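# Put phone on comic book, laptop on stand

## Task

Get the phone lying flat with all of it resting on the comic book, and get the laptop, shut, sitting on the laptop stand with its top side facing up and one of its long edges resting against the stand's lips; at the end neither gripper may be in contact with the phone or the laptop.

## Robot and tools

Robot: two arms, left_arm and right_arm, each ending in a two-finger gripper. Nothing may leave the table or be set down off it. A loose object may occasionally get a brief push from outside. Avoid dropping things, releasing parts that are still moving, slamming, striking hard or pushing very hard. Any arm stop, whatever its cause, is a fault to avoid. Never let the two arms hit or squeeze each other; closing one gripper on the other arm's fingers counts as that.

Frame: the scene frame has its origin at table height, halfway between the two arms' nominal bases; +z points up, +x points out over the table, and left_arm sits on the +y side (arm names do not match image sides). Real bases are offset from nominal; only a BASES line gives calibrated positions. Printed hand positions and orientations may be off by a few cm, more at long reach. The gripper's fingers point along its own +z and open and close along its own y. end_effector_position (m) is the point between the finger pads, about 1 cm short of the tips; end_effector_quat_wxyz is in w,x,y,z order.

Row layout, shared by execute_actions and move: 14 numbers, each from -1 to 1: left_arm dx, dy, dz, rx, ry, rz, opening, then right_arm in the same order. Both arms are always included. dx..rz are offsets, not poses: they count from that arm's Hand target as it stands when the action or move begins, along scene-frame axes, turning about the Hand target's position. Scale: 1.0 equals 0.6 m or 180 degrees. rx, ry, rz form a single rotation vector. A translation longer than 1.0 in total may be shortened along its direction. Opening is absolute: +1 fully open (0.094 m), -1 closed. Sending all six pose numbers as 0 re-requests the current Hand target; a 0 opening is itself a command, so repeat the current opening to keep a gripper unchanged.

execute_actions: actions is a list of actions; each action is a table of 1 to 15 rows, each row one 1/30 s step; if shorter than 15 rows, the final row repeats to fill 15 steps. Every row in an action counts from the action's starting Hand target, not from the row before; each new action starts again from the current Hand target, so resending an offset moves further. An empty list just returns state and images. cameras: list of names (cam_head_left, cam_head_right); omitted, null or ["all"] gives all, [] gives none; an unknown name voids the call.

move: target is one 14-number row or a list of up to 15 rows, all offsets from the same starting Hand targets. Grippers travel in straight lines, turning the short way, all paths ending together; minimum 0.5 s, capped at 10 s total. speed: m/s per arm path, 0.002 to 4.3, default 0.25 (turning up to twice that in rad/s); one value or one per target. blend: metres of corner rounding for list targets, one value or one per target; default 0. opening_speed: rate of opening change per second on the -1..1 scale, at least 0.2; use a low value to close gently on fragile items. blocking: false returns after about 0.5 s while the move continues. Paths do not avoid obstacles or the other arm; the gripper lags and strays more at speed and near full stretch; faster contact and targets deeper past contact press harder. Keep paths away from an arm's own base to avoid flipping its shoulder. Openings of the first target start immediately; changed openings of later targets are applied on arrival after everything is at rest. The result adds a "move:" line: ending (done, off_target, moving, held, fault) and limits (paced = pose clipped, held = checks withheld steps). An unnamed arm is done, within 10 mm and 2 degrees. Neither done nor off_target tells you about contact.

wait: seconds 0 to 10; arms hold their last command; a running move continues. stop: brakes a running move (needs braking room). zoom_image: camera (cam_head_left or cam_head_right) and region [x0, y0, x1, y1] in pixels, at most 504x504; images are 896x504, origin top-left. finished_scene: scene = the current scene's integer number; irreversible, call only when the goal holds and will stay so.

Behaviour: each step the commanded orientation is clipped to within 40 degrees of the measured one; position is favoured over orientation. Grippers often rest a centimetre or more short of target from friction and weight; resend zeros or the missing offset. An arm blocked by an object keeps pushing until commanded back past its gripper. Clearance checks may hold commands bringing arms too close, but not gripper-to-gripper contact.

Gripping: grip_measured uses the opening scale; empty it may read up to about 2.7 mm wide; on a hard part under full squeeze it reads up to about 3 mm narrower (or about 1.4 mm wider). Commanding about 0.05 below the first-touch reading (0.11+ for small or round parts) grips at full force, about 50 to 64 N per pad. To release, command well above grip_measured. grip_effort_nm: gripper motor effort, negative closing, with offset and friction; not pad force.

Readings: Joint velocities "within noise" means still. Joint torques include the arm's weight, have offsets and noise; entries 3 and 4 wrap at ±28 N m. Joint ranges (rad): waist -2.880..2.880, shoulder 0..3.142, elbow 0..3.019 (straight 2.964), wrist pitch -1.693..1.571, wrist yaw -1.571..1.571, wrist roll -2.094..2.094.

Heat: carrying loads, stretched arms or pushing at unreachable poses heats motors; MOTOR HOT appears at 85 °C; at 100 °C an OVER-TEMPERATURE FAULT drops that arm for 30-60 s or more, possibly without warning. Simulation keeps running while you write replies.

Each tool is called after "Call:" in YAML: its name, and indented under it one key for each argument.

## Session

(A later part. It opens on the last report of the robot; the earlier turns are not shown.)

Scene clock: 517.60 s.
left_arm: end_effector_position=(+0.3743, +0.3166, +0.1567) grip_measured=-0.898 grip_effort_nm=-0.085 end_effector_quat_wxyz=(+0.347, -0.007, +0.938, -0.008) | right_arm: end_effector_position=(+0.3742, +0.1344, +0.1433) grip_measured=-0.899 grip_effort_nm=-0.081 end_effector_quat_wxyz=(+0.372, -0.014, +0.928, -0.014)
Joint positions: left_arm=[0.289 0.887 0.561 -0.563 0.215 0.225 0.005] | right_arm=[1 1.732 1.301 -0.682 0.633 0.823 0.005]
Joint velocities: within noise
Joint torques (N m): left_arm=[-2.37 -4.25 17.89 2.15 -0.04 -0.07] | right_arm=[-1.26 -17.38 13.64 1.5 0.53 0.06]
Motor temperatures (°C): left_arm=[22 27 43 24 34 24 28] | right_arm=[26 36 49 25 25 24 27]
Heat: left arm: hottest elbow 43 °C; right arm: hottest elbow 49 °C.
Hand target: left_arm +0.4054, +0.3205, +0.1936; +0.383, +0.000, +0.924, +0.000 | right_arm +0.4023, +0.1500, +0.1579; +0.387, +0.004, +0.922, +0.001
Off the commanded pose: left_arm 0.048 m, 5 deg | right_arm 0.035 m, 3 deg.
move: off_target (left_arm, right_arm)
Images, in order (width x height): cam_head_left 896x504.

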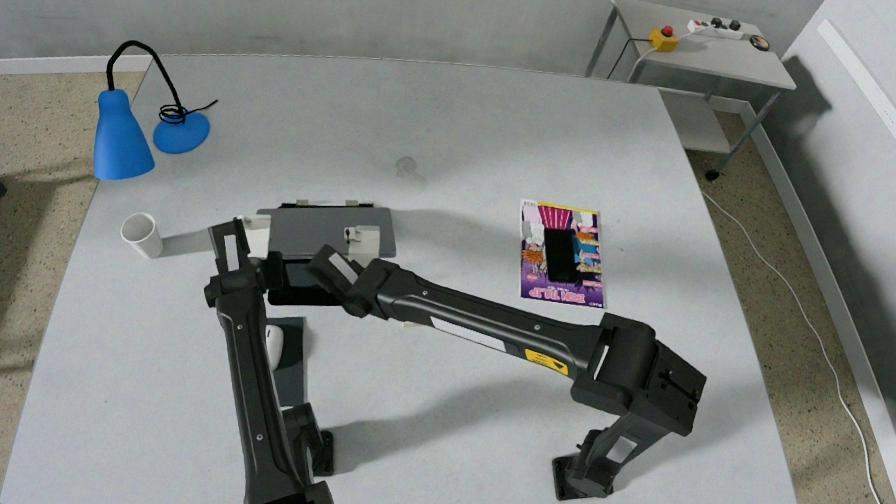

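Call:
move:
  target:
    - [0.0, 0.0, 0.0, 0,0,0,-0.9, -0.03,0.0, 0.025, 0,0,0,-0.9]
    - [0.012, 0.0, 0.002, 0,0,0,-0.9, 0.0,0.0, 0.025, 0,0,0,-0.9]
  speed: 0.03
  cameras: ["cam_head_left"]

Call:
zoom_image:
  camera: "cam_head_left"
  region: [200, 180, 440, 350]

Scene clock: 523.17 s.
left_arm: end_effector_position=(+0.3822, +0.3172, +0.1580) grip_measured=-0.898 grip_effort_nm=-0.081 end_effector_quat_wxyz=(+0.347, -0.007, +0.938, -0.008) | right_arm: end_effector_position=(+0.3740, +0.1341, +0.1453) grip_measured=-0.899 grip_effort_nm=-0.071 end_effector_quat_wxyz=(+0.369, -0.015, +0.929, -0.017)
Joint positions: left_arm=[0.28 0.914 0.578 -0.554 0.208 0.219 0.005] | right_arm=[0.999 1.732 1.31 -0.699 0.632 0.823 0.005]
Joint velocities: within noise
Joint torques (N m): left_arm=[-3.19 -4.13 17.72 2.15 -0.06 -0.1] | right_arm=[-1.26 -18.67 14.46 0.87 0.59 0.1]
Motor temperatures (°C): left_arm=[22 27 44 24 33 24 27] | right_arm=[26 37 50 25 25 24 27]
Heat: left arm: hottest elbow 44 °C; right arm: hottest elbow 50 °C.
Hand target: left_arm +0.4125, +0.3206, +0.1948; +0.383, +0.000, +0.924, +0.000 | right_arm +0.4022, +0.1501, +0.1729; +0.387, +0.004, +0.922, +0.002
Off the commanded pose: left_arm 0.048 m, 5 deg | right_arm 0.043 m, 4 deg.
move: off_target (left_arm, right_arm)
Images, in order (width x height): cam_head_left 896x504.

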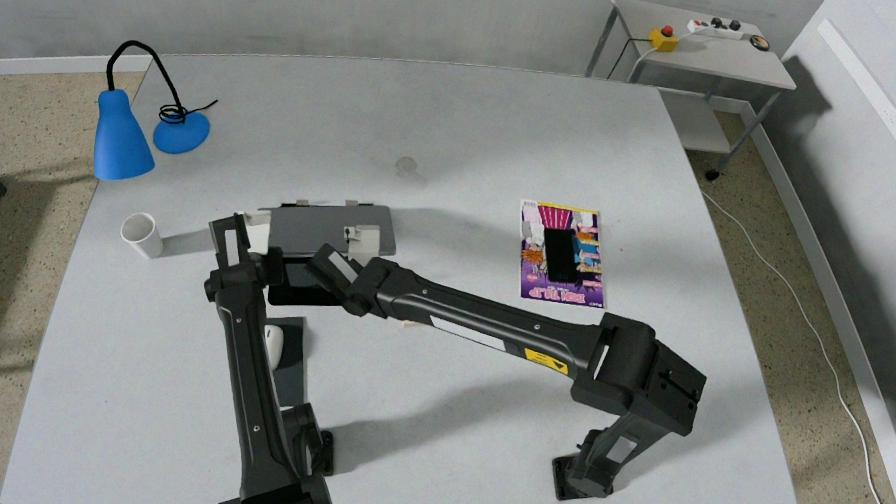

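Scaled by 2.100.

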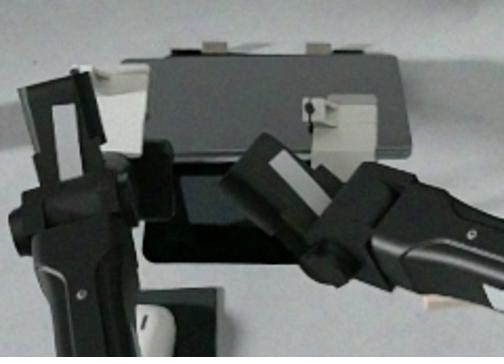

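Call:
zoom_image:
  camera: "cam_head_left"
  region: [230, 185, 420, 305]

Call:
execute_actions:
  actions: []

Call:
zoom_image:
  camera: "cam_head_right"
  region: [230, 185, 420, 305]

Scaled by 2.653.

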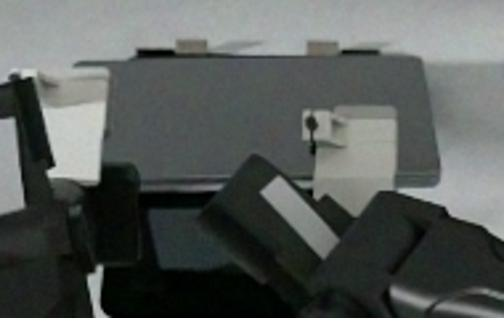

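Scene clock: 525.90 s.
left_arm: end_effector_position=(+0.3822, +0.3172, +0.1580) grip_measured=-0.898 grip_effort_nm=-0.081 end_effector_quat_wxyz=(+0.347, -0.007, +0.938, -0.008) | right_arm: end_effector_position=(+0.3740, +0.1341, +0.1453) grip_measured=-0.899 grip_effort_nm=-0.076 end_effector_quat_wxyz=(+0.369, -0.015, +0.929, -0.018)
Joint positions: left_arm=[0.28 0.914 0.578 -0.554 0.208 0.219 0.005] | right_arm=[0.999 1.732 1.31 -0.699 0.632 0.822 0.005]
Joint velocities: within noise
Joint torques (N m): left_arm=[-2.55 -4.13 17.52 1.99 -0.01 -0.09] | right_arm=[-1.2 -18.67 14.43 0.88 0.59 0.1]
Motor temperatures (°C): left_arm=[22 27 45 24 33 24 27] | right_arm=[26 37 51 25 25 24 27]
Heat: left arm: hottest elbow 45 °C; right arm: hottest elbow 51 °C.
Hand target: left_arm +0.4125, +0.3206, +0.1948; +0.383, +0.000, +0.924, +0.000 | right_arm +0.4022, +0.1501, +0.1729; +0.387, +0.004, +0.922, +0.002
Tool commands: left_gripper/opening=-0.9 right_gripper/opening=-0.9
Off the commanded pose: left_arm 0.048 m, 5 deg | right_arm 0.043 m, 4 deg.

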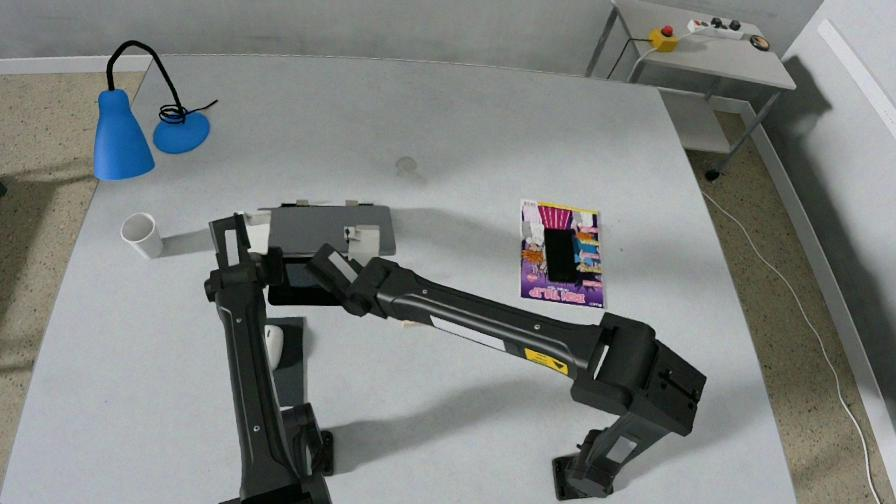

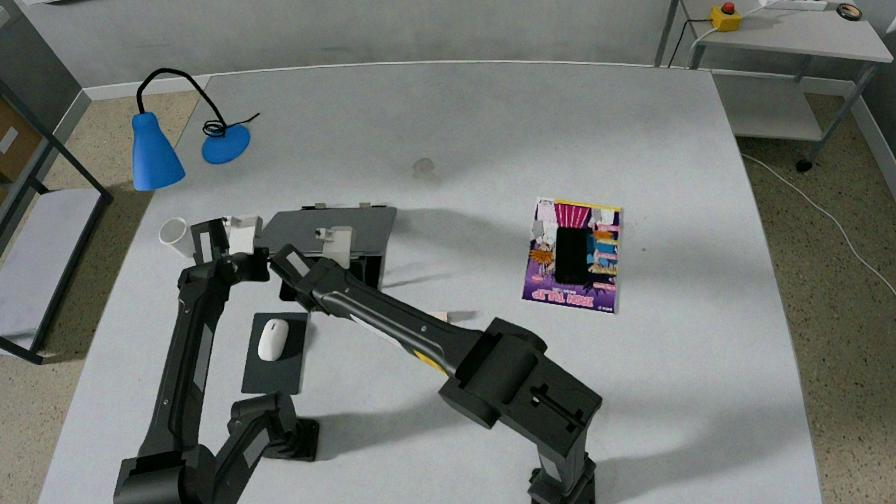

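Scaled by 2.653.

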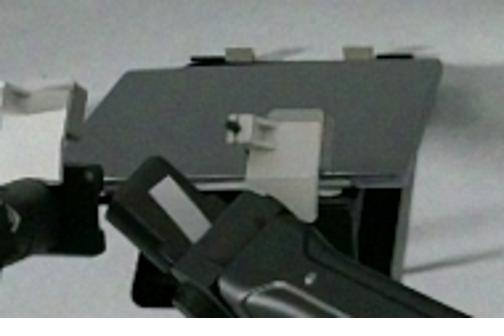

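Call:
move:
  target:
    - [-0.125, 0.0, 0.01, 0,0,0,-0.9, 0.0,0.0, 0.0, 0,0,0,-0.9]
    - [-0.125, 0.0, -0.075, 0,0,0,-0.9, 0.0,0.0, 0.0, 0,0,0,-0.9]
  speed: 0.06
  cameras: ["cam_head_left"]

Call:
zoom_image:
  camera: "cam_head_left"
  region: [230, 185, 420, 305]

Scene clock: 533.83 s.
left_arm: end_effector_position=(+0.3370, +0.3160, +0.1536) grip_measured=-0.898 grip_effort_nm=-0.085 end_effector_quat_wxyz=(+0.382, +0.001, +0.924, -0.003) | right_arm: end_effector_position=(+0.3740, +0.1341, +0.1453) grip_measured=-0.899 grip_effort_nm=-0.071 end_effector_quat_wxyz=(+0.369, -0.015, +0.929, -0.018)
Joint positions: left_arm=[0.356 0.716 0.45 -0.561 0.274 0.28 0.005] | right_arm=[0.999 1.732 1.31 -0.699 0.632 0.822 0.005]
Joint velocities: within noise
Joint torques (N m): left_arm=[-0.09 -2.73 10.26 2.11 0.24 0.1] | right_arm=[-1.26 -18.67 14.48 0.88 0.58 0.09]
Motor temperatures (°C): left_arm=[22 27 46 24 33 24 27] | right_arm=[26 38 52 25 26 24 27]
Heat: left arm: hottest elbow 46 °C; right arm: hottest elbow 52 °C.
Hand target: left_arm +0.3375, +0.3205, +0.1498; +0.383, +0.000, +0.924, +0.000 | right_arm +0.4022, +0.1501, +0.1729; +0.387, +0.004, +0.922, +0.002
Off the commanded pose: left_arm 0.006 m, 0 deg | right_arm 0.043 m, 4 deg.
move: off_target (right_arm)
Images, in order (width x height): cam_head_left 896x504.

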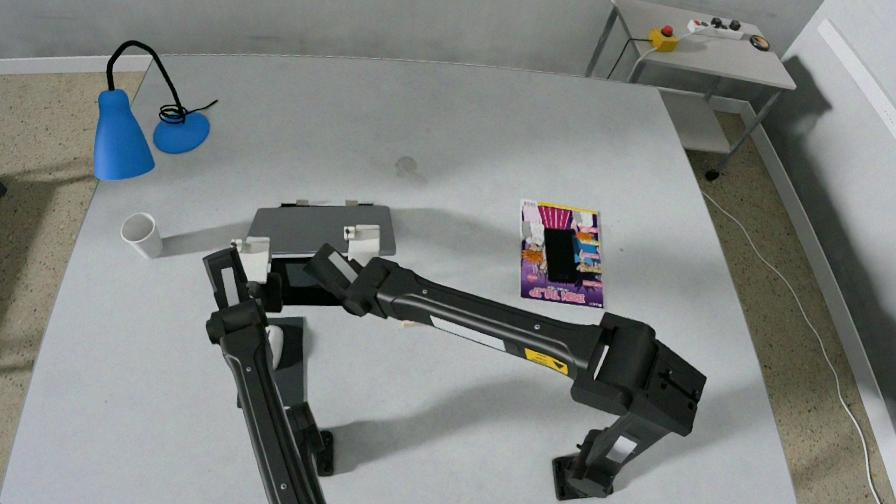

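Scaled by 2.653.

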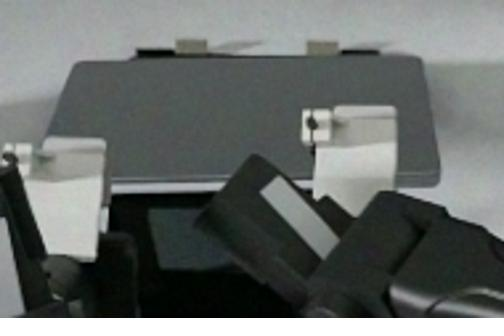

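Call:
move:
  target:
    - [0.0, 0.0, -0.018, 0,0,0,-0.9, 0.0,0.0, 0.0, 0,0,0,-0.9]
    - [0.04, 0.0, -0.0, 0,0,0,-0.9, 0.0,0.0, 0.0, 0,0,0,-0.9]
  speed: 0.03
  cameras: ["cam_head_left"]

Call:
zoom_image:
  camera: "cam_head_left"
  region: [230, 185, 420, 305]

Scene clock: 538.53 s.
left_arm: end_effector_position=(+0.3422, +0.3180, +0.1269) grip_measured=-0.898 grip_effort_nm=-0.081 end_effector_quat_wxyz=(+0.360, -0.005, +0.933, -0.006) | right_arm: end_effector_position=(+0.3740, +0.1341, +0.1453) grip_measured=-0.899 grip_effort_nm=-0.076 end_effector_quat_wxyz=(+0.369, -0.015, +0.929, -0.018)
Joint positions: left_arm=[0.345 0.801 0.429 -0.5 0.254 0.269 0.005] | right_arm=[0.999 1.732 1.31 -0.699 0.632 0.822 0.005]
Joint velocities: within noise
Joint torques (N m): left_arm=[-2.37 -2.9 14.87 1.99 0.05 -0.06] | right_arm=[-1.26 -18.67 14.45 0.85 0.58 0.09]
Motor temperatures (°C): left_arm=[22 27 45 24 33 24 27] | right_arm=[26 38 53 25 26 24 27]
Heat: left arm: hottest elbow 45 °C; right arm: hottest elbow 53 °C.
Hand target: left_arm +0.3615, +0.3206, +0.1498; +0.383, +0.000, +0.924, +0.000 | right_arm +0.4022, +0.1501, +0.1729; +0.387, +0.004, +0.922, +0.002
Off the commanded pose: left_arm 0.030 m, 3 deg | right_arm 0.043 m, 4 deg.
move: off_target (left_arm, right_arm)
Images, in order (width x height): cam_head_left 896x504.

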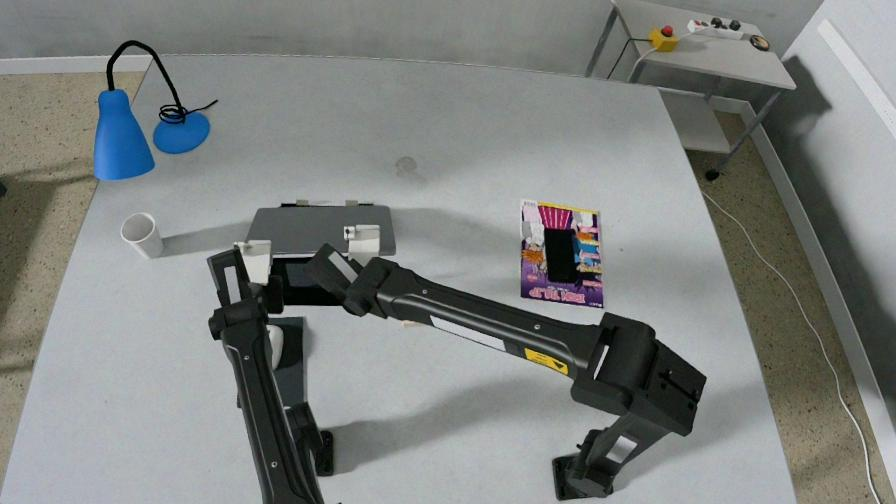

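Scaled by 2.653.

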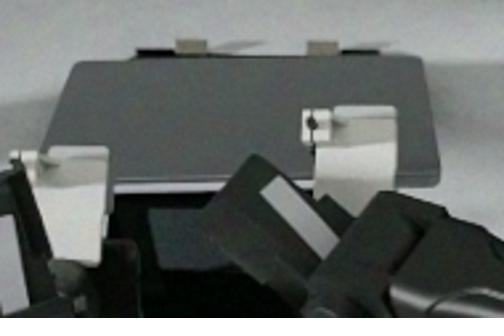

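Call:
move:
  target: [0.005, 0.0, 0.04, 0,0,0,-0.9, 0.0,0.0, 0.0, 0,0,0,-0.9]
  speed: 0.03
  cameras: []

Scene clock: 541.17 s.
left_arm: end_effector_position=(+0.3430, +0.3173, +0.1344) grip_measured=-0.898 grip_effort_nm=-0.076 end_effector_quat_wxyz=(+0.352, -0.007, +0.936, -0.009) | right_arm: end_effector_position=(+0.3740, +0.1341, +0.1453) grip_measured=-0.899 grip_effort_nm=-0.076 end_effector_quat_wxyz=(+0.369, -0.015, +0.929, -0.018)
Joint positions: left_arm=[0.34 0.801 0.458 -0.546 0.251 0.264 0.005] | right_arm=[0.999 1.732 1.31 -0.699 0.632 0.822 0.005]
Joint velocities: within noise
Joint torques (N m): left_arm=[-3.19 -4.66 17.48 0.96 0.03 -0.05] | right_arm=[-1.14 -18.73 14.48 0.88 0.58 0.09]
Motor temperatures (°C): left_arm=[22 27 45 24 33 24 27] | right_arm=[26 38 54 25 26 24 27]
Heat: left arm: hottest elbow 45 °C; right arm: hottest elbow 54 °C.
Hand target: left_arm +0.3646, +0.3206, +0.1738; +0.383, +0.000, +0.924, +0.000 | right_arm +0.4022, +0.1501, +0.1729; +0.387, +0.004, +0.922, +0.002
Off the commanded pose: left_arm 0.045 m, 4 deg | right_arm 0.043 m, 4 deg.
move: off_target (left_arm, right_arm)
No camera images: "cameras" was empty.

Call:
move:
  target:
    - [-0.07, 0.0, 0.0, 0,0,0,-0.9, 0.0,0.0, 0.0, 0,0,0,-0.9]
    - [-0.07, 0.0, 0.03, 0,0,0,-0.9, 0.0,0.0, 0.0, 0,0,0,-0.9]
    - [-0.065, 0.0, 0.0, 0,0,0,-0.9, 0.0,0.0, 0.0, 0,0,0,-0.9]
  speed: 0.05
  cameras: ["cam_head_left"]

Call:
zoom_image:
  camera: "cam_head_left"
  region: [230, 185, 420, 305]

Scene clock: 545.97 s.
left_arm: end_effector_position=(+0.3162, +0.3132, +0.1589) grip_measured=-0.898 grip_effort_nm=-0.081 end_effector_quat_wxyz=(+0.367, -0.002, +0.930, -0.010) | right_arm: end_effector_position=(+0.3740, +0.1341, +0.1453) grip_measured=-0.899 grip_effort_nm=-0.071 end_effector_quat_wxyz=(+0.369, -0.015, +0.929, -0.018)
Joint positions: left_arm=[0.384 0.647 0.458 -0.68 0.293 0.301 0.005] | right_arm=[0.999 1.732 1.31 -0.699 0.632 0.822 0.005]
Joint velocities: within noise
Joint torques (N m): left_arm=[-0.62 -1.79 13.57 1.98 0.22 0.07] | right_arm=[-1.2 -18.73 14.49 0.9 0.58 0.09]
Motor temperatures (°C): left_arm=[22 26 44 24 33 24 27] | right_arm=[26 39 54 25 26 24 27]
Heat: left arm: hottest elbow 44 °C; right arm: hottest elbow 54 °C.
Hand target: left_arm +0.3255, +0.3206, +0.1738; +0.383, +0.000, +0.924, +0.000 | right_arm +0.4022, +0.1501, +0.1729; +0.387, +0.004, +0.922, +0.002
Off the commanded pose: left_arm 0.019 m, 2 deg | right_arm 0.043 m, 4 deg.
move: off_target (left_arm, right_arm)
Images, in order (width x height): cam_head_left 896x504.

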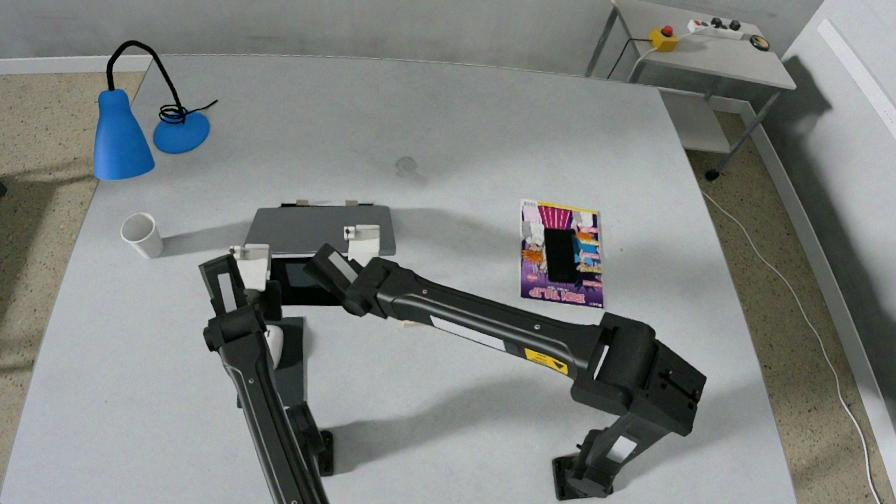

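Scaled by 2.653.

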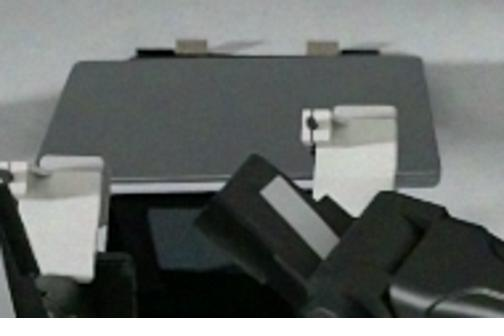

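Call:
move:
  target: [0.055, 0.0, 0.0, 0,0,0,-0.9, 0.0,0.0, 0.0, 0,0,0,-0.9]
  speed: 0.04
  cameras: ["cam_head_left"]

Call:
zoom_image:
  camera: "cam_head_left"
  region: [230, 185, 420, 305]

Scene clock: 552.80 s.
left_arm: end_effector_position=(+0.3340, +0.3159, +0.1407) grip_measured=-0.898 grip_effort_nm=-0.081 end_effector_quat_wxyz=(+0.352, -0.007, +0.936, -0.009) | right_arm: end_effector_position=(+0.3740, +0.1341, +0.1453) grip_measured=-0.899 grip_effort_nm=-0.066 end_effector_quat_wxyz=(+0.369, -0.015, +0.929, -0.018)
Joint positions: left_arm=[0.351 0.755 0.458 -0.593 0.258 0.273 0.005] | right_arm=[0.999 1.732 1.31 -0.699 0.632 0.822 0.005]
Joint velocities: within noise
Joint torques (N m): left_arm=[-2.9 -2.43 16.85 2.09 0.05 -0.11] | right_arm=[-1.2 -18.73 14.46 0.88 0.59 0.1]
Motor temperatures (°C): left_arm=[22 26 43 24 33 24 27] | right_arm=[26 39 55 25 26 24 26]
Heat: left arm: hottest elbow 43 °C; right arm: hottest elbow 55 °C.
Hand target: left_arm +0.3586, +0.3205, +0.1739; +0.383, +0.000, +0.924, +0.000 | right_arm +0.4022, +0.1501, +0.1729; +0.387, +0.004, +0.922, +0.002
Off the commanded pose: left_arm 0.041 m, 4 deg | right_arm 0.043 m, 4 deg.
move: off_target (left_arm, right_arm)
Images, in order (width x height): cam_head_left 896x504.

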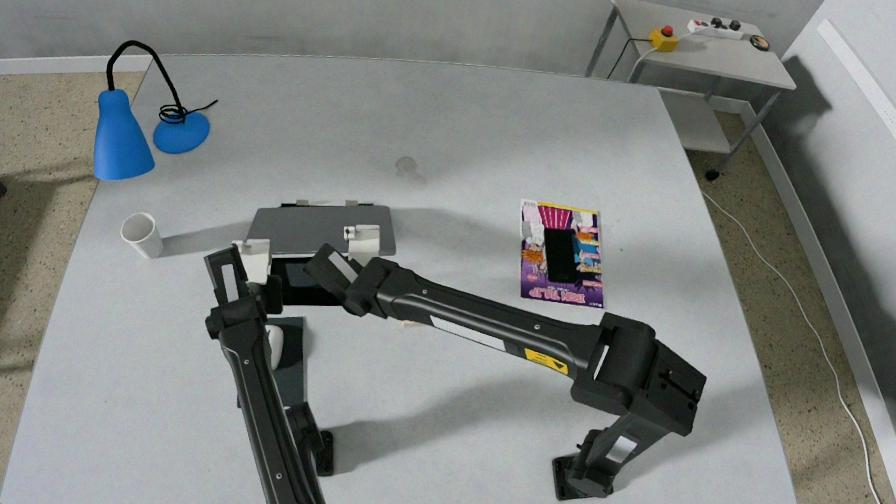

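Scaled by 2.653.

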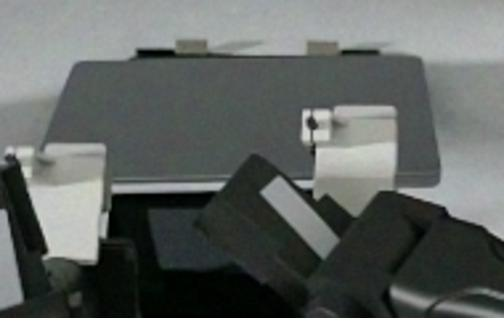

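Call:
move:
  target: [0.025, 0.0, 0.025, 0,0,0,-0.9, 0.0,0.0, 0.0, 0,0,0,-0.9]
  speed: 0.04
  cameras: ["cam_head_left"]

Call:
zoom_image:
  camera: "cam_head_left"
  region: [230, 185, 420, 305]

Scene clock: 556.10 s.
left_arm: end_effector_position=(+0.3485, +0.3165, +0.1523) grip_measured=-0.898 grip_effort_nm=-0.081 end_effector_quat_wxyz=(+0.353, -0.006, +0.936, -0.008) | right_arm: end_effector_position=(+0.3740, +0.1341, +0.1453) grip_measured=-0.899 grip_effort_nm=-0.071 end_effector_quat_wxyz=(+0.369, -0.015, +0.929, -0.018)
Joint positions: left_arm=[0.328 0.795 0.503 -0.593 0.242 0.256 0.005] | right_arm=[0.999 1.732 1.31 -0.699 0.632 0.822 0.005]
Joint velocities: within noise
Joint torques (N m): left_arm=[-3.31 -3.66 17.66 1.44 -0.01 -0.11] | right_arm=[-1.26 -18.84 14.46 0.88 0.58 0.09]
Motor temperatures (°C): left_arm=[22 26 43 24 33 24 27] | right_arm=[26 39 56 25 26 24 26]
Heat: left arm: hottest elbow 43 °C; right arm: hottest elbow 56 °C.
Hand target: left_arm +0.3735, +0.3206, +0.1888; +0.383, +0.000, +0.924, +0.000 | right_arm +0.4022, +0.1501, +0.1729; +0.387, +0.004, +0.922, +0.002
Off the commanded pose: left_arm 0.045 m, 4 deg | right_arm 0.043 m, 4 deg.
move: off_target (left_arm, right_arm)
Images, in order (width x height): cam_head_left 896x504.

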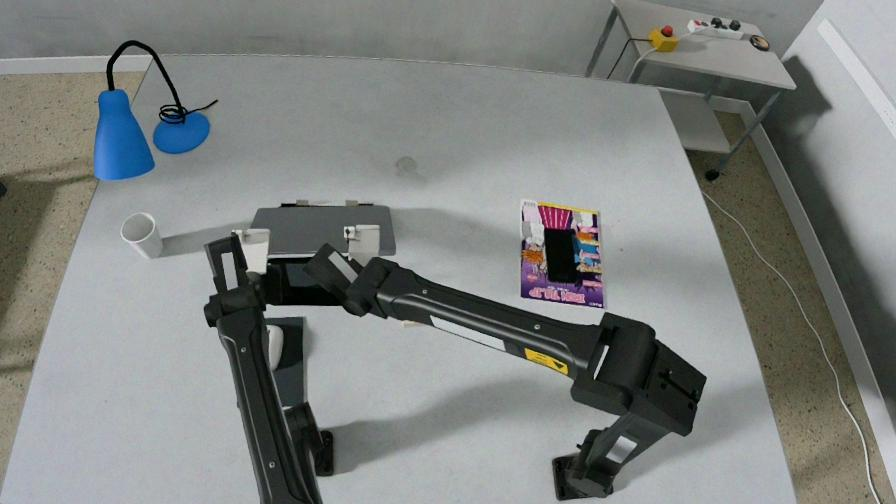

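Scaled by 2.653.

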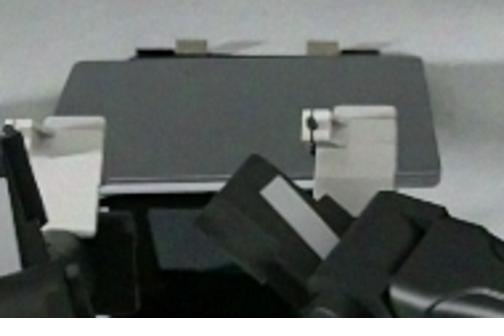

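Call:
move:
  target: [0.018, 0.0, -0.012, 0,0,0,-0.9, 0.0,0.0, 0.0, 0,0,0,-0.9]
  speed: 0.04
  cameras: ["cam_head_left"]

Call:
zoom_image:
  camera: "cam_head_left"
  region: [230, 185, 420, 305]

Scene clock: 560.27 s.
left_arm: end_effector_position=(+0.3555, +0.3158, +0.1445) grip_measured=-0.898 grip_effort_nm=-0.081 end_effector_quat_wxyz=(+0.348, -0.007, +0.938, -0.009) | right_arm: end_effector_position=(+0.3740, +0.1341, +0.1453) grip_measured=-0.899 grip_effort_nm=-0.076 end_effector_quat_wxyz=(+0.369, -0.015, +0.929, -0.018)
Joint positions: left_arm=[0.313 0.835 0.503 -0.561 0.232 0.245 0.005] | right_arm=[0.999 1.732 1.31 -0.699 0.632 0.822 0.005]
Joint velocities: within noise
Joint torques (N m): left_arm=[-2.08 -3.6 17.44 2.26 0 -0.14] | right_arm=[-1.14 -18.84 14.49 0.88 0.57 0.1]
Motor temperatures (°C): left_arm=[22 26 44 24 32 24 27] | right_arm=[26 39 56 25 26 24 26]
Heat: left arm: hottest elbow 44 °C; right arm: hottest elbow 56 °C.
Hand target: left_arm +0.3843, +0.3206, +0.1816; +0.383, +0.000, +0.924, +0.000 | right_arm +0.4022, +0.1501, +0.1729; +0.387, +0.004, +0.922, +0.002
Off the commanded pose: left_arm 0.047 m, 5 deg | right_arm 0.043 m, 4 deg.
move: off_target (left_arm, right_arm)
Images, in order (width x height): cam_head_left 896x504.

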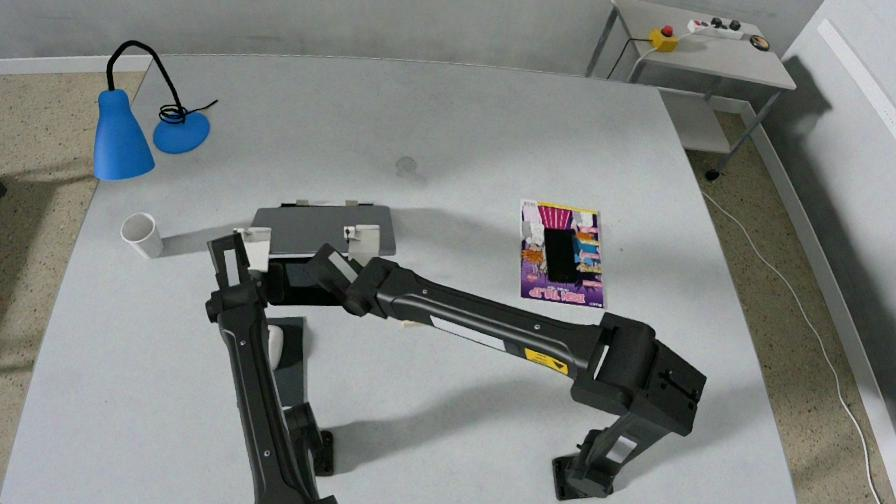

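Scaled by 2.653.

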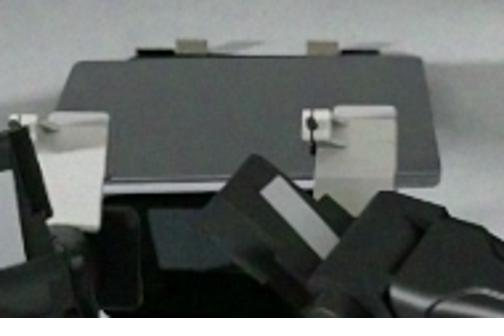

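Call:
move:
  target: [0.018, 0.0, 0.006, 0,0,0,-0.9, 0.0,0.0, 0.0, 0,0,0,-0.9]
  speed: 0.04
  cameras: ["cam_head_left"]

Call:
zoom_image:
  camera: "cam_head_left"
  region: [230, 185, 420, 305]

Scene clock: 563.97 s.
left_arm: end_effector_position=(+0.3659, +0.3162, +0.1479) grip_measured=-0.898 grip_effort_nm=-0.081 end_effector_quat_wxyz=(+0.347, -0.007, +0.938, -0.009) | right_arm: end_effector_position=(+0.3740, +0.1341, +0.1453) grip_measured=-0.899 grip_effort_nm=-0.071 end_effector_quat_wxyz=(+0.369, -0.015, +0.929, -0.018)
Joint positions: left_arm=[0.299 0.869 0.528 -0.551 0.223 0.234 0.005] | right_arm=[0.999 1.732 1.31 -0.699 0.632 0.822 0.005]
Joint velocities: within noise
Joint torques (N m): left_arm=[-2.43 -4.37 17.57 2.11 0.03 -0.12] | right_arm=[-1.14 -18.73 14.48 0.88 0.57 0.09]
Motor temperatures (°C): left_arm=[22 26 44 24 32 24 27] | right_arm=[26 39 57 25 26 24 26]
Heat: left arm: hottest elbow 44 °C; right arm: hottest elbow 57 °C.
Hand target: left_arm +0.3950, +0.3206, +0.1850; +0.383, +0.000, +0.924, +0.000 | right_arm +0.4022, +0.1501, +0.1729; +0.387, +0.004, +0.922, +0.002
Off the commanded pose: left_arm 0.048 m, 5 deg | right_arm 0.043 m, 4 deg.
move: off_target (left_arm, right_arm)
Images, in order (width x height): cam_head_left 896x504.

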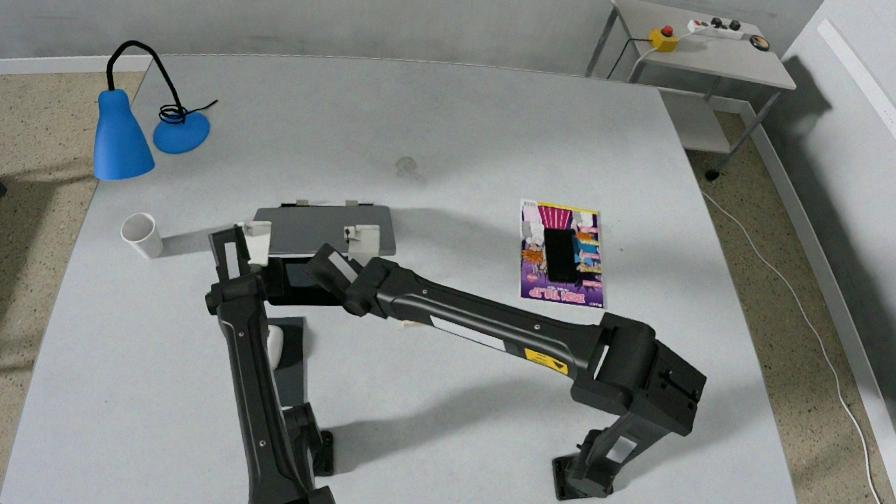

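Scaled by 2.653.

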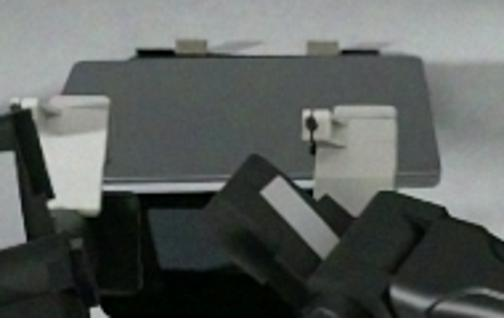

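Call:
wait:
  seconds: 0.1

Call:
zoom_image:
  camera: "cam_head_right"
  region: [170, 195, 330, 300]

Call:
zoom_image:
  camera: "cam_head_left"
  region: [220, 195, 380, 300]

Scene clock: 569.20 s.
left_arm: end_effector_position=(+0.3661, +0.3162, +0.1480) grip_measured=-0.898 grip_effort_nm=-0.081 end_effector_quat_wxyz=(+0.348, -0.007, +0.938, -0.009) | right_arm: end_effector_position=(+0.3740, +0.1341, +0.1453) grip_measured=-0.899 grip_effort_nm=-0.071 end_effector_quat_wxyz=(+0.369, -0.015, +0.929, -0.018)
Joint positions: left_arm=[0.299 0.869 0.528 -0.55 0.223 0.234 0.005] | right_arm=[0.999 1.732 1.31 -0.699 0.632 0.822 0.005]
Joint velocities: within noise
Joint torques (N m): left_arm=[-2.32 -4.31 17.55 2.21 0.01 -0.1] | right_arm=[-1.14 -18.73 14.45 0.85 0.58 0.09]
Motor temperatures (°C): left_arm=[22 26 46 24 32 24 27] | right_arm=[26 39 57 25 26 24 26]
Heat: left arm: hottest elbow 46 °C; right arm: hottest elbow 57 °C.
Hand target: left_arm +0.3951, +0.3206, +0.1851; +0.383, +0.000, +0.924, +0.000 | right_arm +0.4022, +0.1501, +0.1729; +0.387, +0.004, +0.922, +0.002
Tool commands: left_gripper/opening=-0.9 right_gripper/opening=-0.9
Off the commanded pose: left_arm 0.047 m, 5 deg | right_arm 0.043 m, 4 deg.
wait: 0.10 s; at rest from the start

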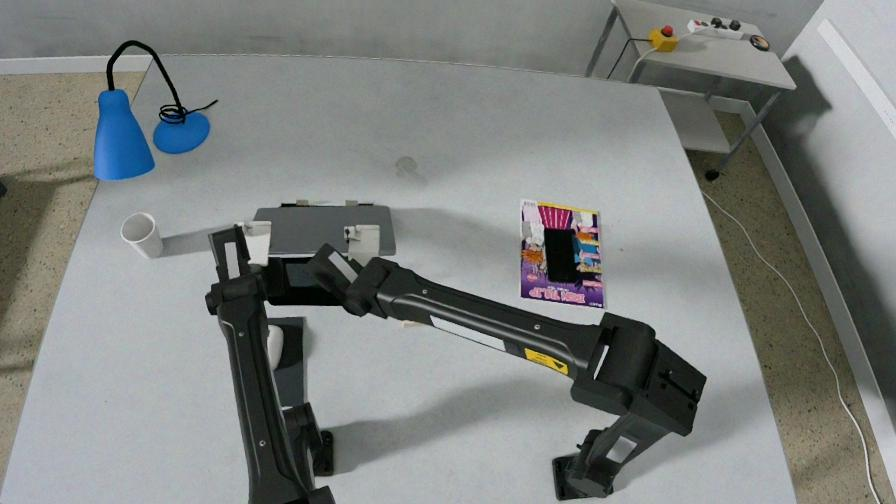

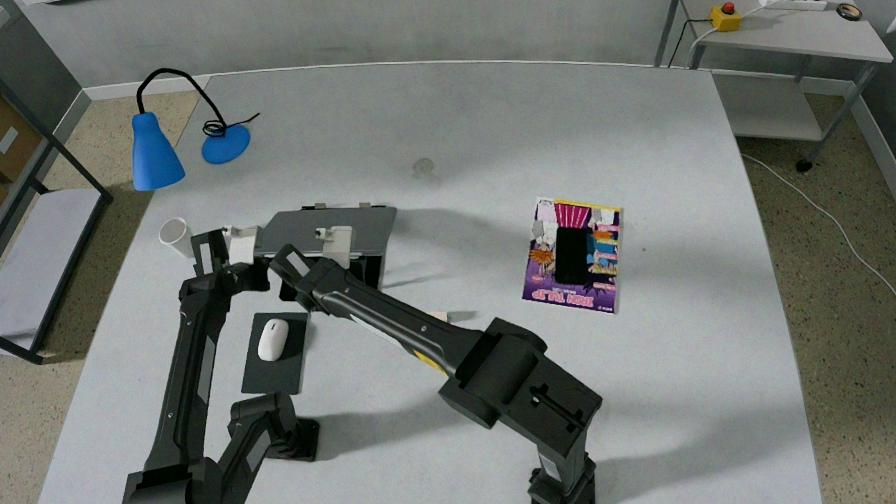

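Scaled by 3.150.

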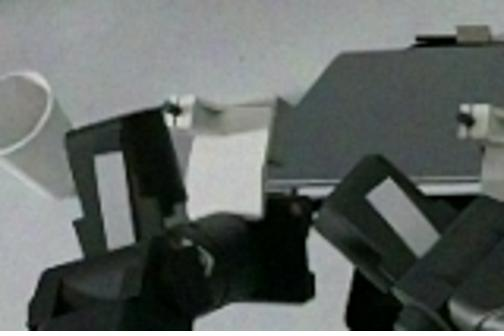

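Scaled by 3.150.

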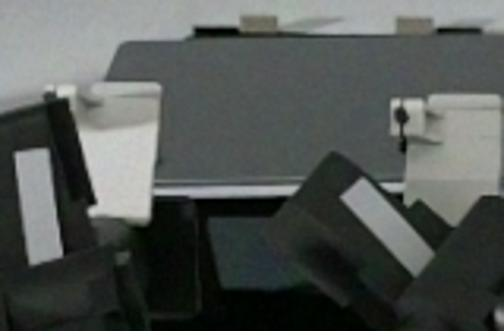

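Call:
move:
  target: [0.015, 0.0, 0.0, 0,0,0,-0.9, 0.0,0.0, 0.0, 0,0,0,-0.9]
  speed: 0.03
  cameras: ["cam_head_left"]

Call:
zoom_image:
  camera: "cam_head_left"
  region: [220, 195, 380, 300]

Scene clock: 575.93 s.
left_arm: end_effector_position=(+0.3686, +0.3154, +0.1423) grip_measured=-0.898 grip_effort_nm=-0.081 end_effector_quat_wxyz=(+0.339, -0.008, +0.941, -0.010) | right_arm: end_effector_position=(+0.3740, +0.1341, +0.1453) grip_measured=-0.899 grip_effort_nm=-0.076 end_effector_quat_wxyz=(+0.369, -0.015, +0.929, -0.018)
Joint positions: left_arm=[0.291 0.894 0.532 -0.547 0.215 0.227 0.005] | right_arm=[0.999 1.732 1.31 -0.699 0.632 0.822 0.005]
Joint velocities: within noise
Joint torques (N m): left_arm=[-2.67 -4.54 18.35 2.51 0.07 -0.04] | right_arm=[-1.26 -18.67 14.46 0.88 0.58 0.1]
Motor temperatures (°C): left_arm=[22 26 47 24 32 24 27] | right_arm=[26 40 58 25 26 24 26]
Heat: left arm: hottest elbow 47 °C; right arm: hottest elbow 58 °C.
Hand target: left_arm +0.4041, +0.3206, +0.1852; +0.383, +0.000, +0.924, +0.000 | right_arm +0.4022, +0.1501, +0.1729; +0.387, +0.004, +0.922, +0.002
Off the commanded pose: left_arm 0.056 m, 6 deg | right_arm 0.043 m, 4 deg.
move: off_target (left_arm, right_arm)
Images, in order (width x height): cam_head_left 896x504.

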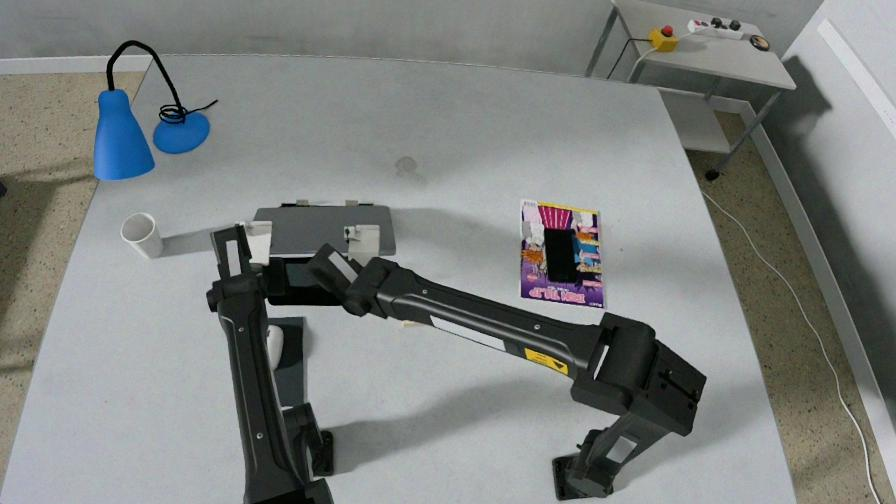

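Scaled by 3.150.

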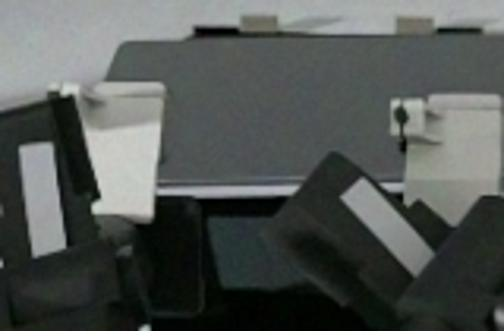

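Call:
move:
  target: [0.02, 0.0, 0.01, 0,0,0,-0.9, 0.0,0.0, 0.0, 0,0,0,-0.9]
  speed: 0.03
  cameras: ["cam_head_left"]

Call:
zoom_image:
  camera: "cam_head_left"
  region: [220, 195, 400, 300]

Scene clock: 579.20 s.
left_arm: end_effector_position=(+0.3723, +0.3155, +0.1384) grip_measured=-0.898 grip_effort_nm=-0.076 end_effector_quat_wxyz=(+0.330, -0.011, +0.944, -0.011) | right_arm: end_effector_position=(+0.3748, +0.1348, +0.1465) grip_measured=-0.899 grip_effort_nm=-0.076 end_effector_quat_wxyz=(+0.370, -0.015, +0.929, -0.016)
Joint positions: left_arm=[0.282 0.921 0.542 -0.547 0.204 0.219 0.005] | right_arm=[0.998 1.732 1.313 -0.699 0.631 0.822 0.005]
Joint velocities: within noise
Joint torques (N m): left_arm=[-2.96 -5.13 20.27 2.25 0.15 -0.09] | right_arm=[-1.14 -18.73 14.3 0.88 0.6 0.09]
Motor temperatures (°C): left_arm=[22 26 47 24 32 24 27] | right_arm=[26 40 58 25 26 24 26]
Heat: left arm: hottest elbow 47 °C; right arm: hottest elbow 58 °C.
Hand target: left_arm +0.4161, +0.3206, +0.1912; +0.383, +0.000, +0.924, +0.000 | right_arm +0.4022, +0.1502, +0.1730; +0.387, +0.004, +0.922, +0.002
Off the commanded pose: left_arm 0.069 m, 7 deg | right_arm 0.041 m, 4 deg.
move: off_target (left_arm, right_arm)
Images, in order (width x height): cam_head_left 896x504.

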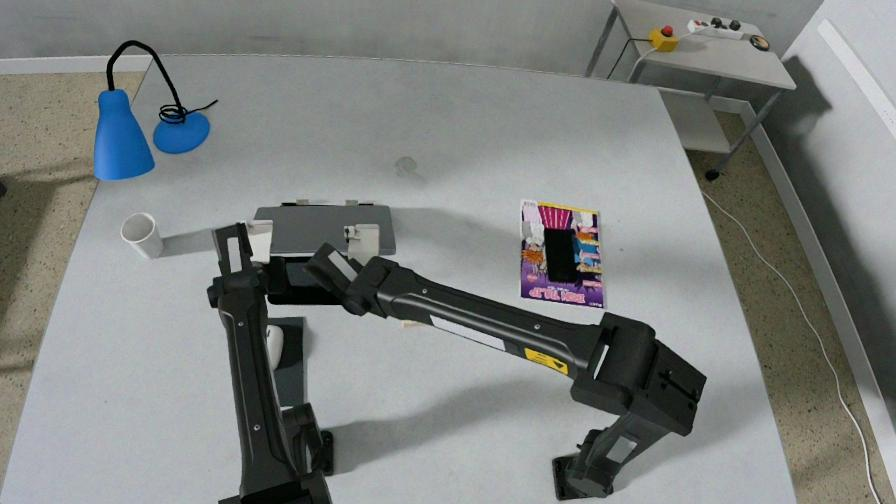

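Scaled by 2.800.

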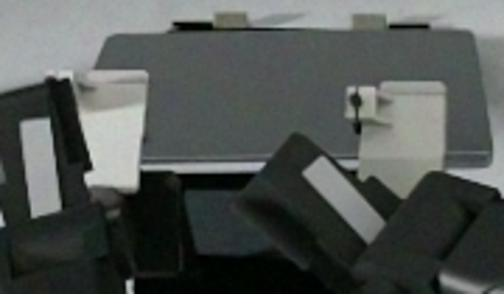

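Call:
move:
  target: [0.02, 0.0, 0.01, 0,0,0,-0.9, 0.02,0.0, 0.006, 0,0,0,-0.9]
  speed: 0.03
  cameras: ["cam_head_left"]

Call:
zoom_image:
  camera: "cam_head_left"
  region: [220, 195, 400, 300]

Scene clock: 585.13 s.
left_arm: end_effector_position=(+0.3827, +0.3153, +0.1411) grip_measured=-0.898 grip_effort_nm=-0.076 end_effector_quat_wxyz=(+0.326, -0.011, +0.945, -0.011) | right_arm: end_effector_position=(+0.3840, +0.1352, +0.1506) grip_measured=-0.899 grip_effort_nm=-0.076 end_effector_quat_wxyz=(+0.369, -0.015, +0.929, -0.014)
Joint positions: left_arm=[0.269 0.956 0.572 -0.547 0.195 0.21 0.005] | right_arm=[0.983 1.737 1.331 -0.699 0.62 0.804 0.005]
Joint velocities: within noise
Joint torques (N m): left_arm=[-2.32 -5.42 20.34 2.43 0.11 -0.09] | right_arm=[-1.38 -18.37 14.78 0.84 0.66 0.06]
Motor temperatures (°C): left_arm=[22 26 47 24 32 24 27] | right_arm=[26 40 57 25 26 24 26]
Heat: left arm: hottest elbow 47 °C; right arm: hottest elbow 57 °C.
Hand target: left_arm +0.4281, +0.3206, +0.1972; +0.383, +0.000, +0.924, +0.000 | right_arm +0.4142, +0.1501, +0.1764; +0.387, +0.004, +0.922, +0.001
Off the commanded pose: left_arm 0.072 m, 7 deg | right_arm 0.042 m, 4 deg.
move: off_target (left_arm, right_arm)
Images, in order (width x height): cam_head_left 896x504.

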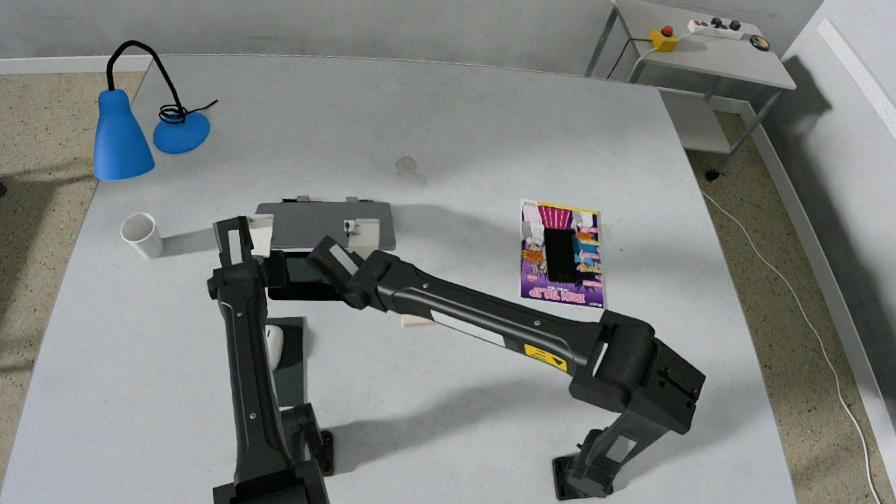

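Scaled by 2.800.

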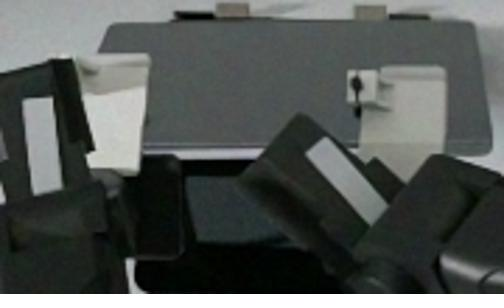

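Call:
move:
  target:
    - [-0.15, 0.0, -0.02, 0,0,0,-0.9, -0.15,0.0, 0.0, 0,0,0,-0.9]
    - [-0.15, 0.04, 0.12, 0,0,0,-0.9, -0.15,-0.1, 0.12, 0,0,0,-0.9]
  speed: 0.08
  cameras: ["cam_head_left", "cam_head_right"]

Call:
zoom_image:
  camera: "cam_head_left"
  region: [220, 180, 420, 310]

Call:
zoom_image:
  camera: "cam_head_right"
  region: [220, 180, 420, 310]

Scene clock: 591.80 s.
left_arm: end_effector_position=(+0.3265, +0.3336, +0.2316) grip_measured=-0.898 grip_effort_nm=-0.076 end_effector_quat_wxyz=(+0.358, -0.005, +0.934, -0.016) | right_arm: end_effector_position=(+0.3232, +0.1005, +0.2536) grip_measured=-0.899 grip_effort_nm=-0.076 end_effector_quat_wxyz=(+0.393, +0.006, +0.920, +0.012)
Joint positions: left_arm=[0.459 0.704 0.679 -0.884 0.342 0.359 0.005] | right_arm=[1.056 1.485 1.285 -0.881 0.67 0.9 0.005]
Joint velocities: within noise
Joint torques (N m): left_arm=[-0.97 -3.19 18.33 1.09 0.31 0.11] | right_arm=[-0.32 -17.14 8.02 0.44 0.34 0.1]
Motor temperatures (°C): left_arm=[22 26 49 24 32 24 27] | right_arm=[26 39 56 25 26 24 26]
Heat: left arm: hottest elbow 49 °C; right arm: hottest elbow 56 °C.
Hand target: left_arm +0.3381, +0.3446, +0.2692; +0.383, +0.000, +0.924, +0.000 | right_arm +0.3243, +0.0900, +0.2486; +0.387, +0.004, +0.922, +0.001
Off the commanded pose: left_arm 0.041 m, 4 deg | right_arm 0.012 m, 1 deg.
move: off_target (left_arm, right_arm)

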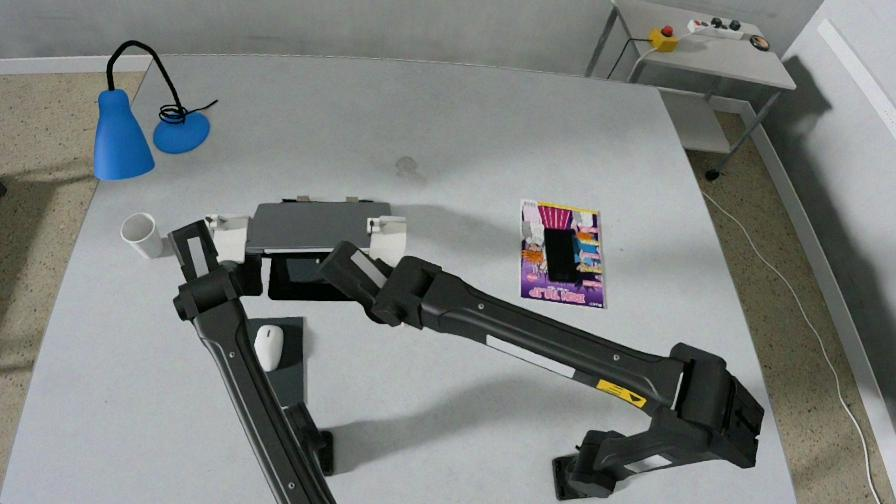

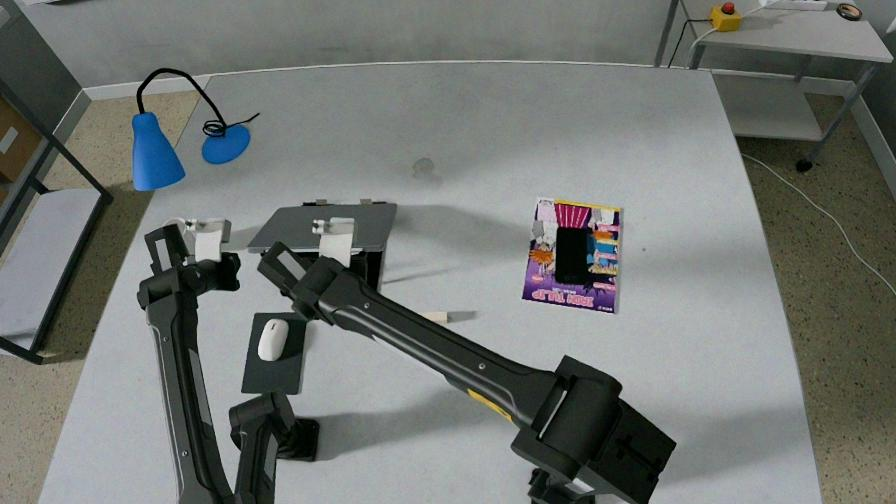

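Scaled by 2.520.

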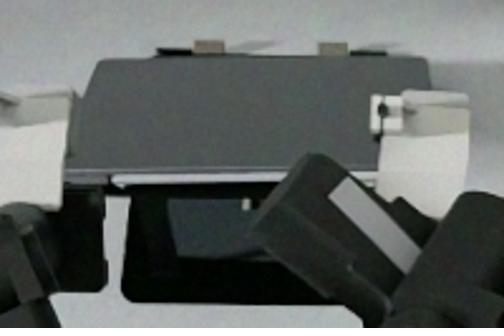

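Scaled by 2.520.

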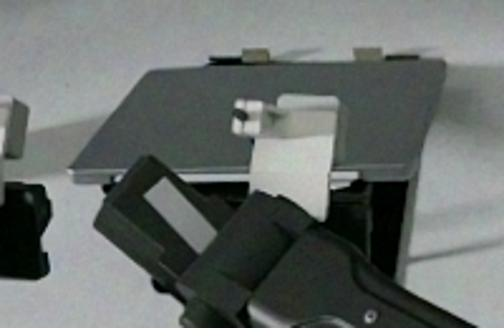

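Call:
zoom_image:
  camera: "cam_head_left"
  region: [240, 185, 400, 275]

Call:
zoom_image:
  camera: "cam_head_left"
  region: [280, 185, 370, 230]

Call:
zoom_image:
  camera: "cam_head_right"
  region: [300, 190, 400, 240]

Scaled by 3.150.

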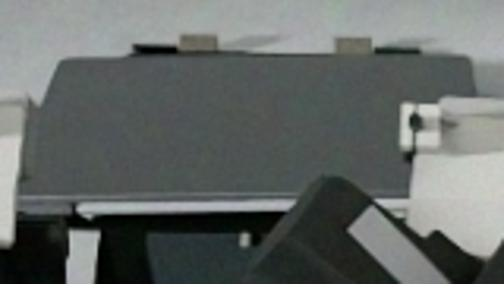

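Scaled by 5.600.

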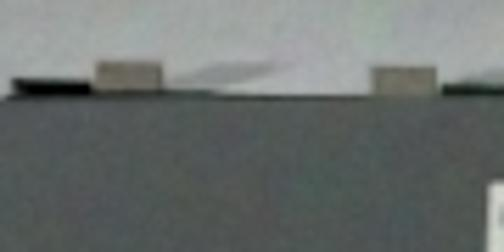

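Scaled by 5.040.

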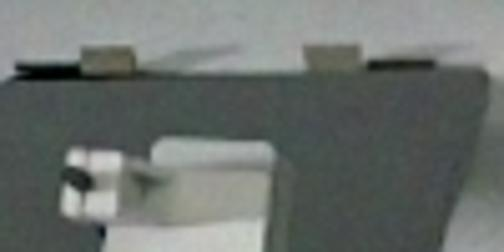

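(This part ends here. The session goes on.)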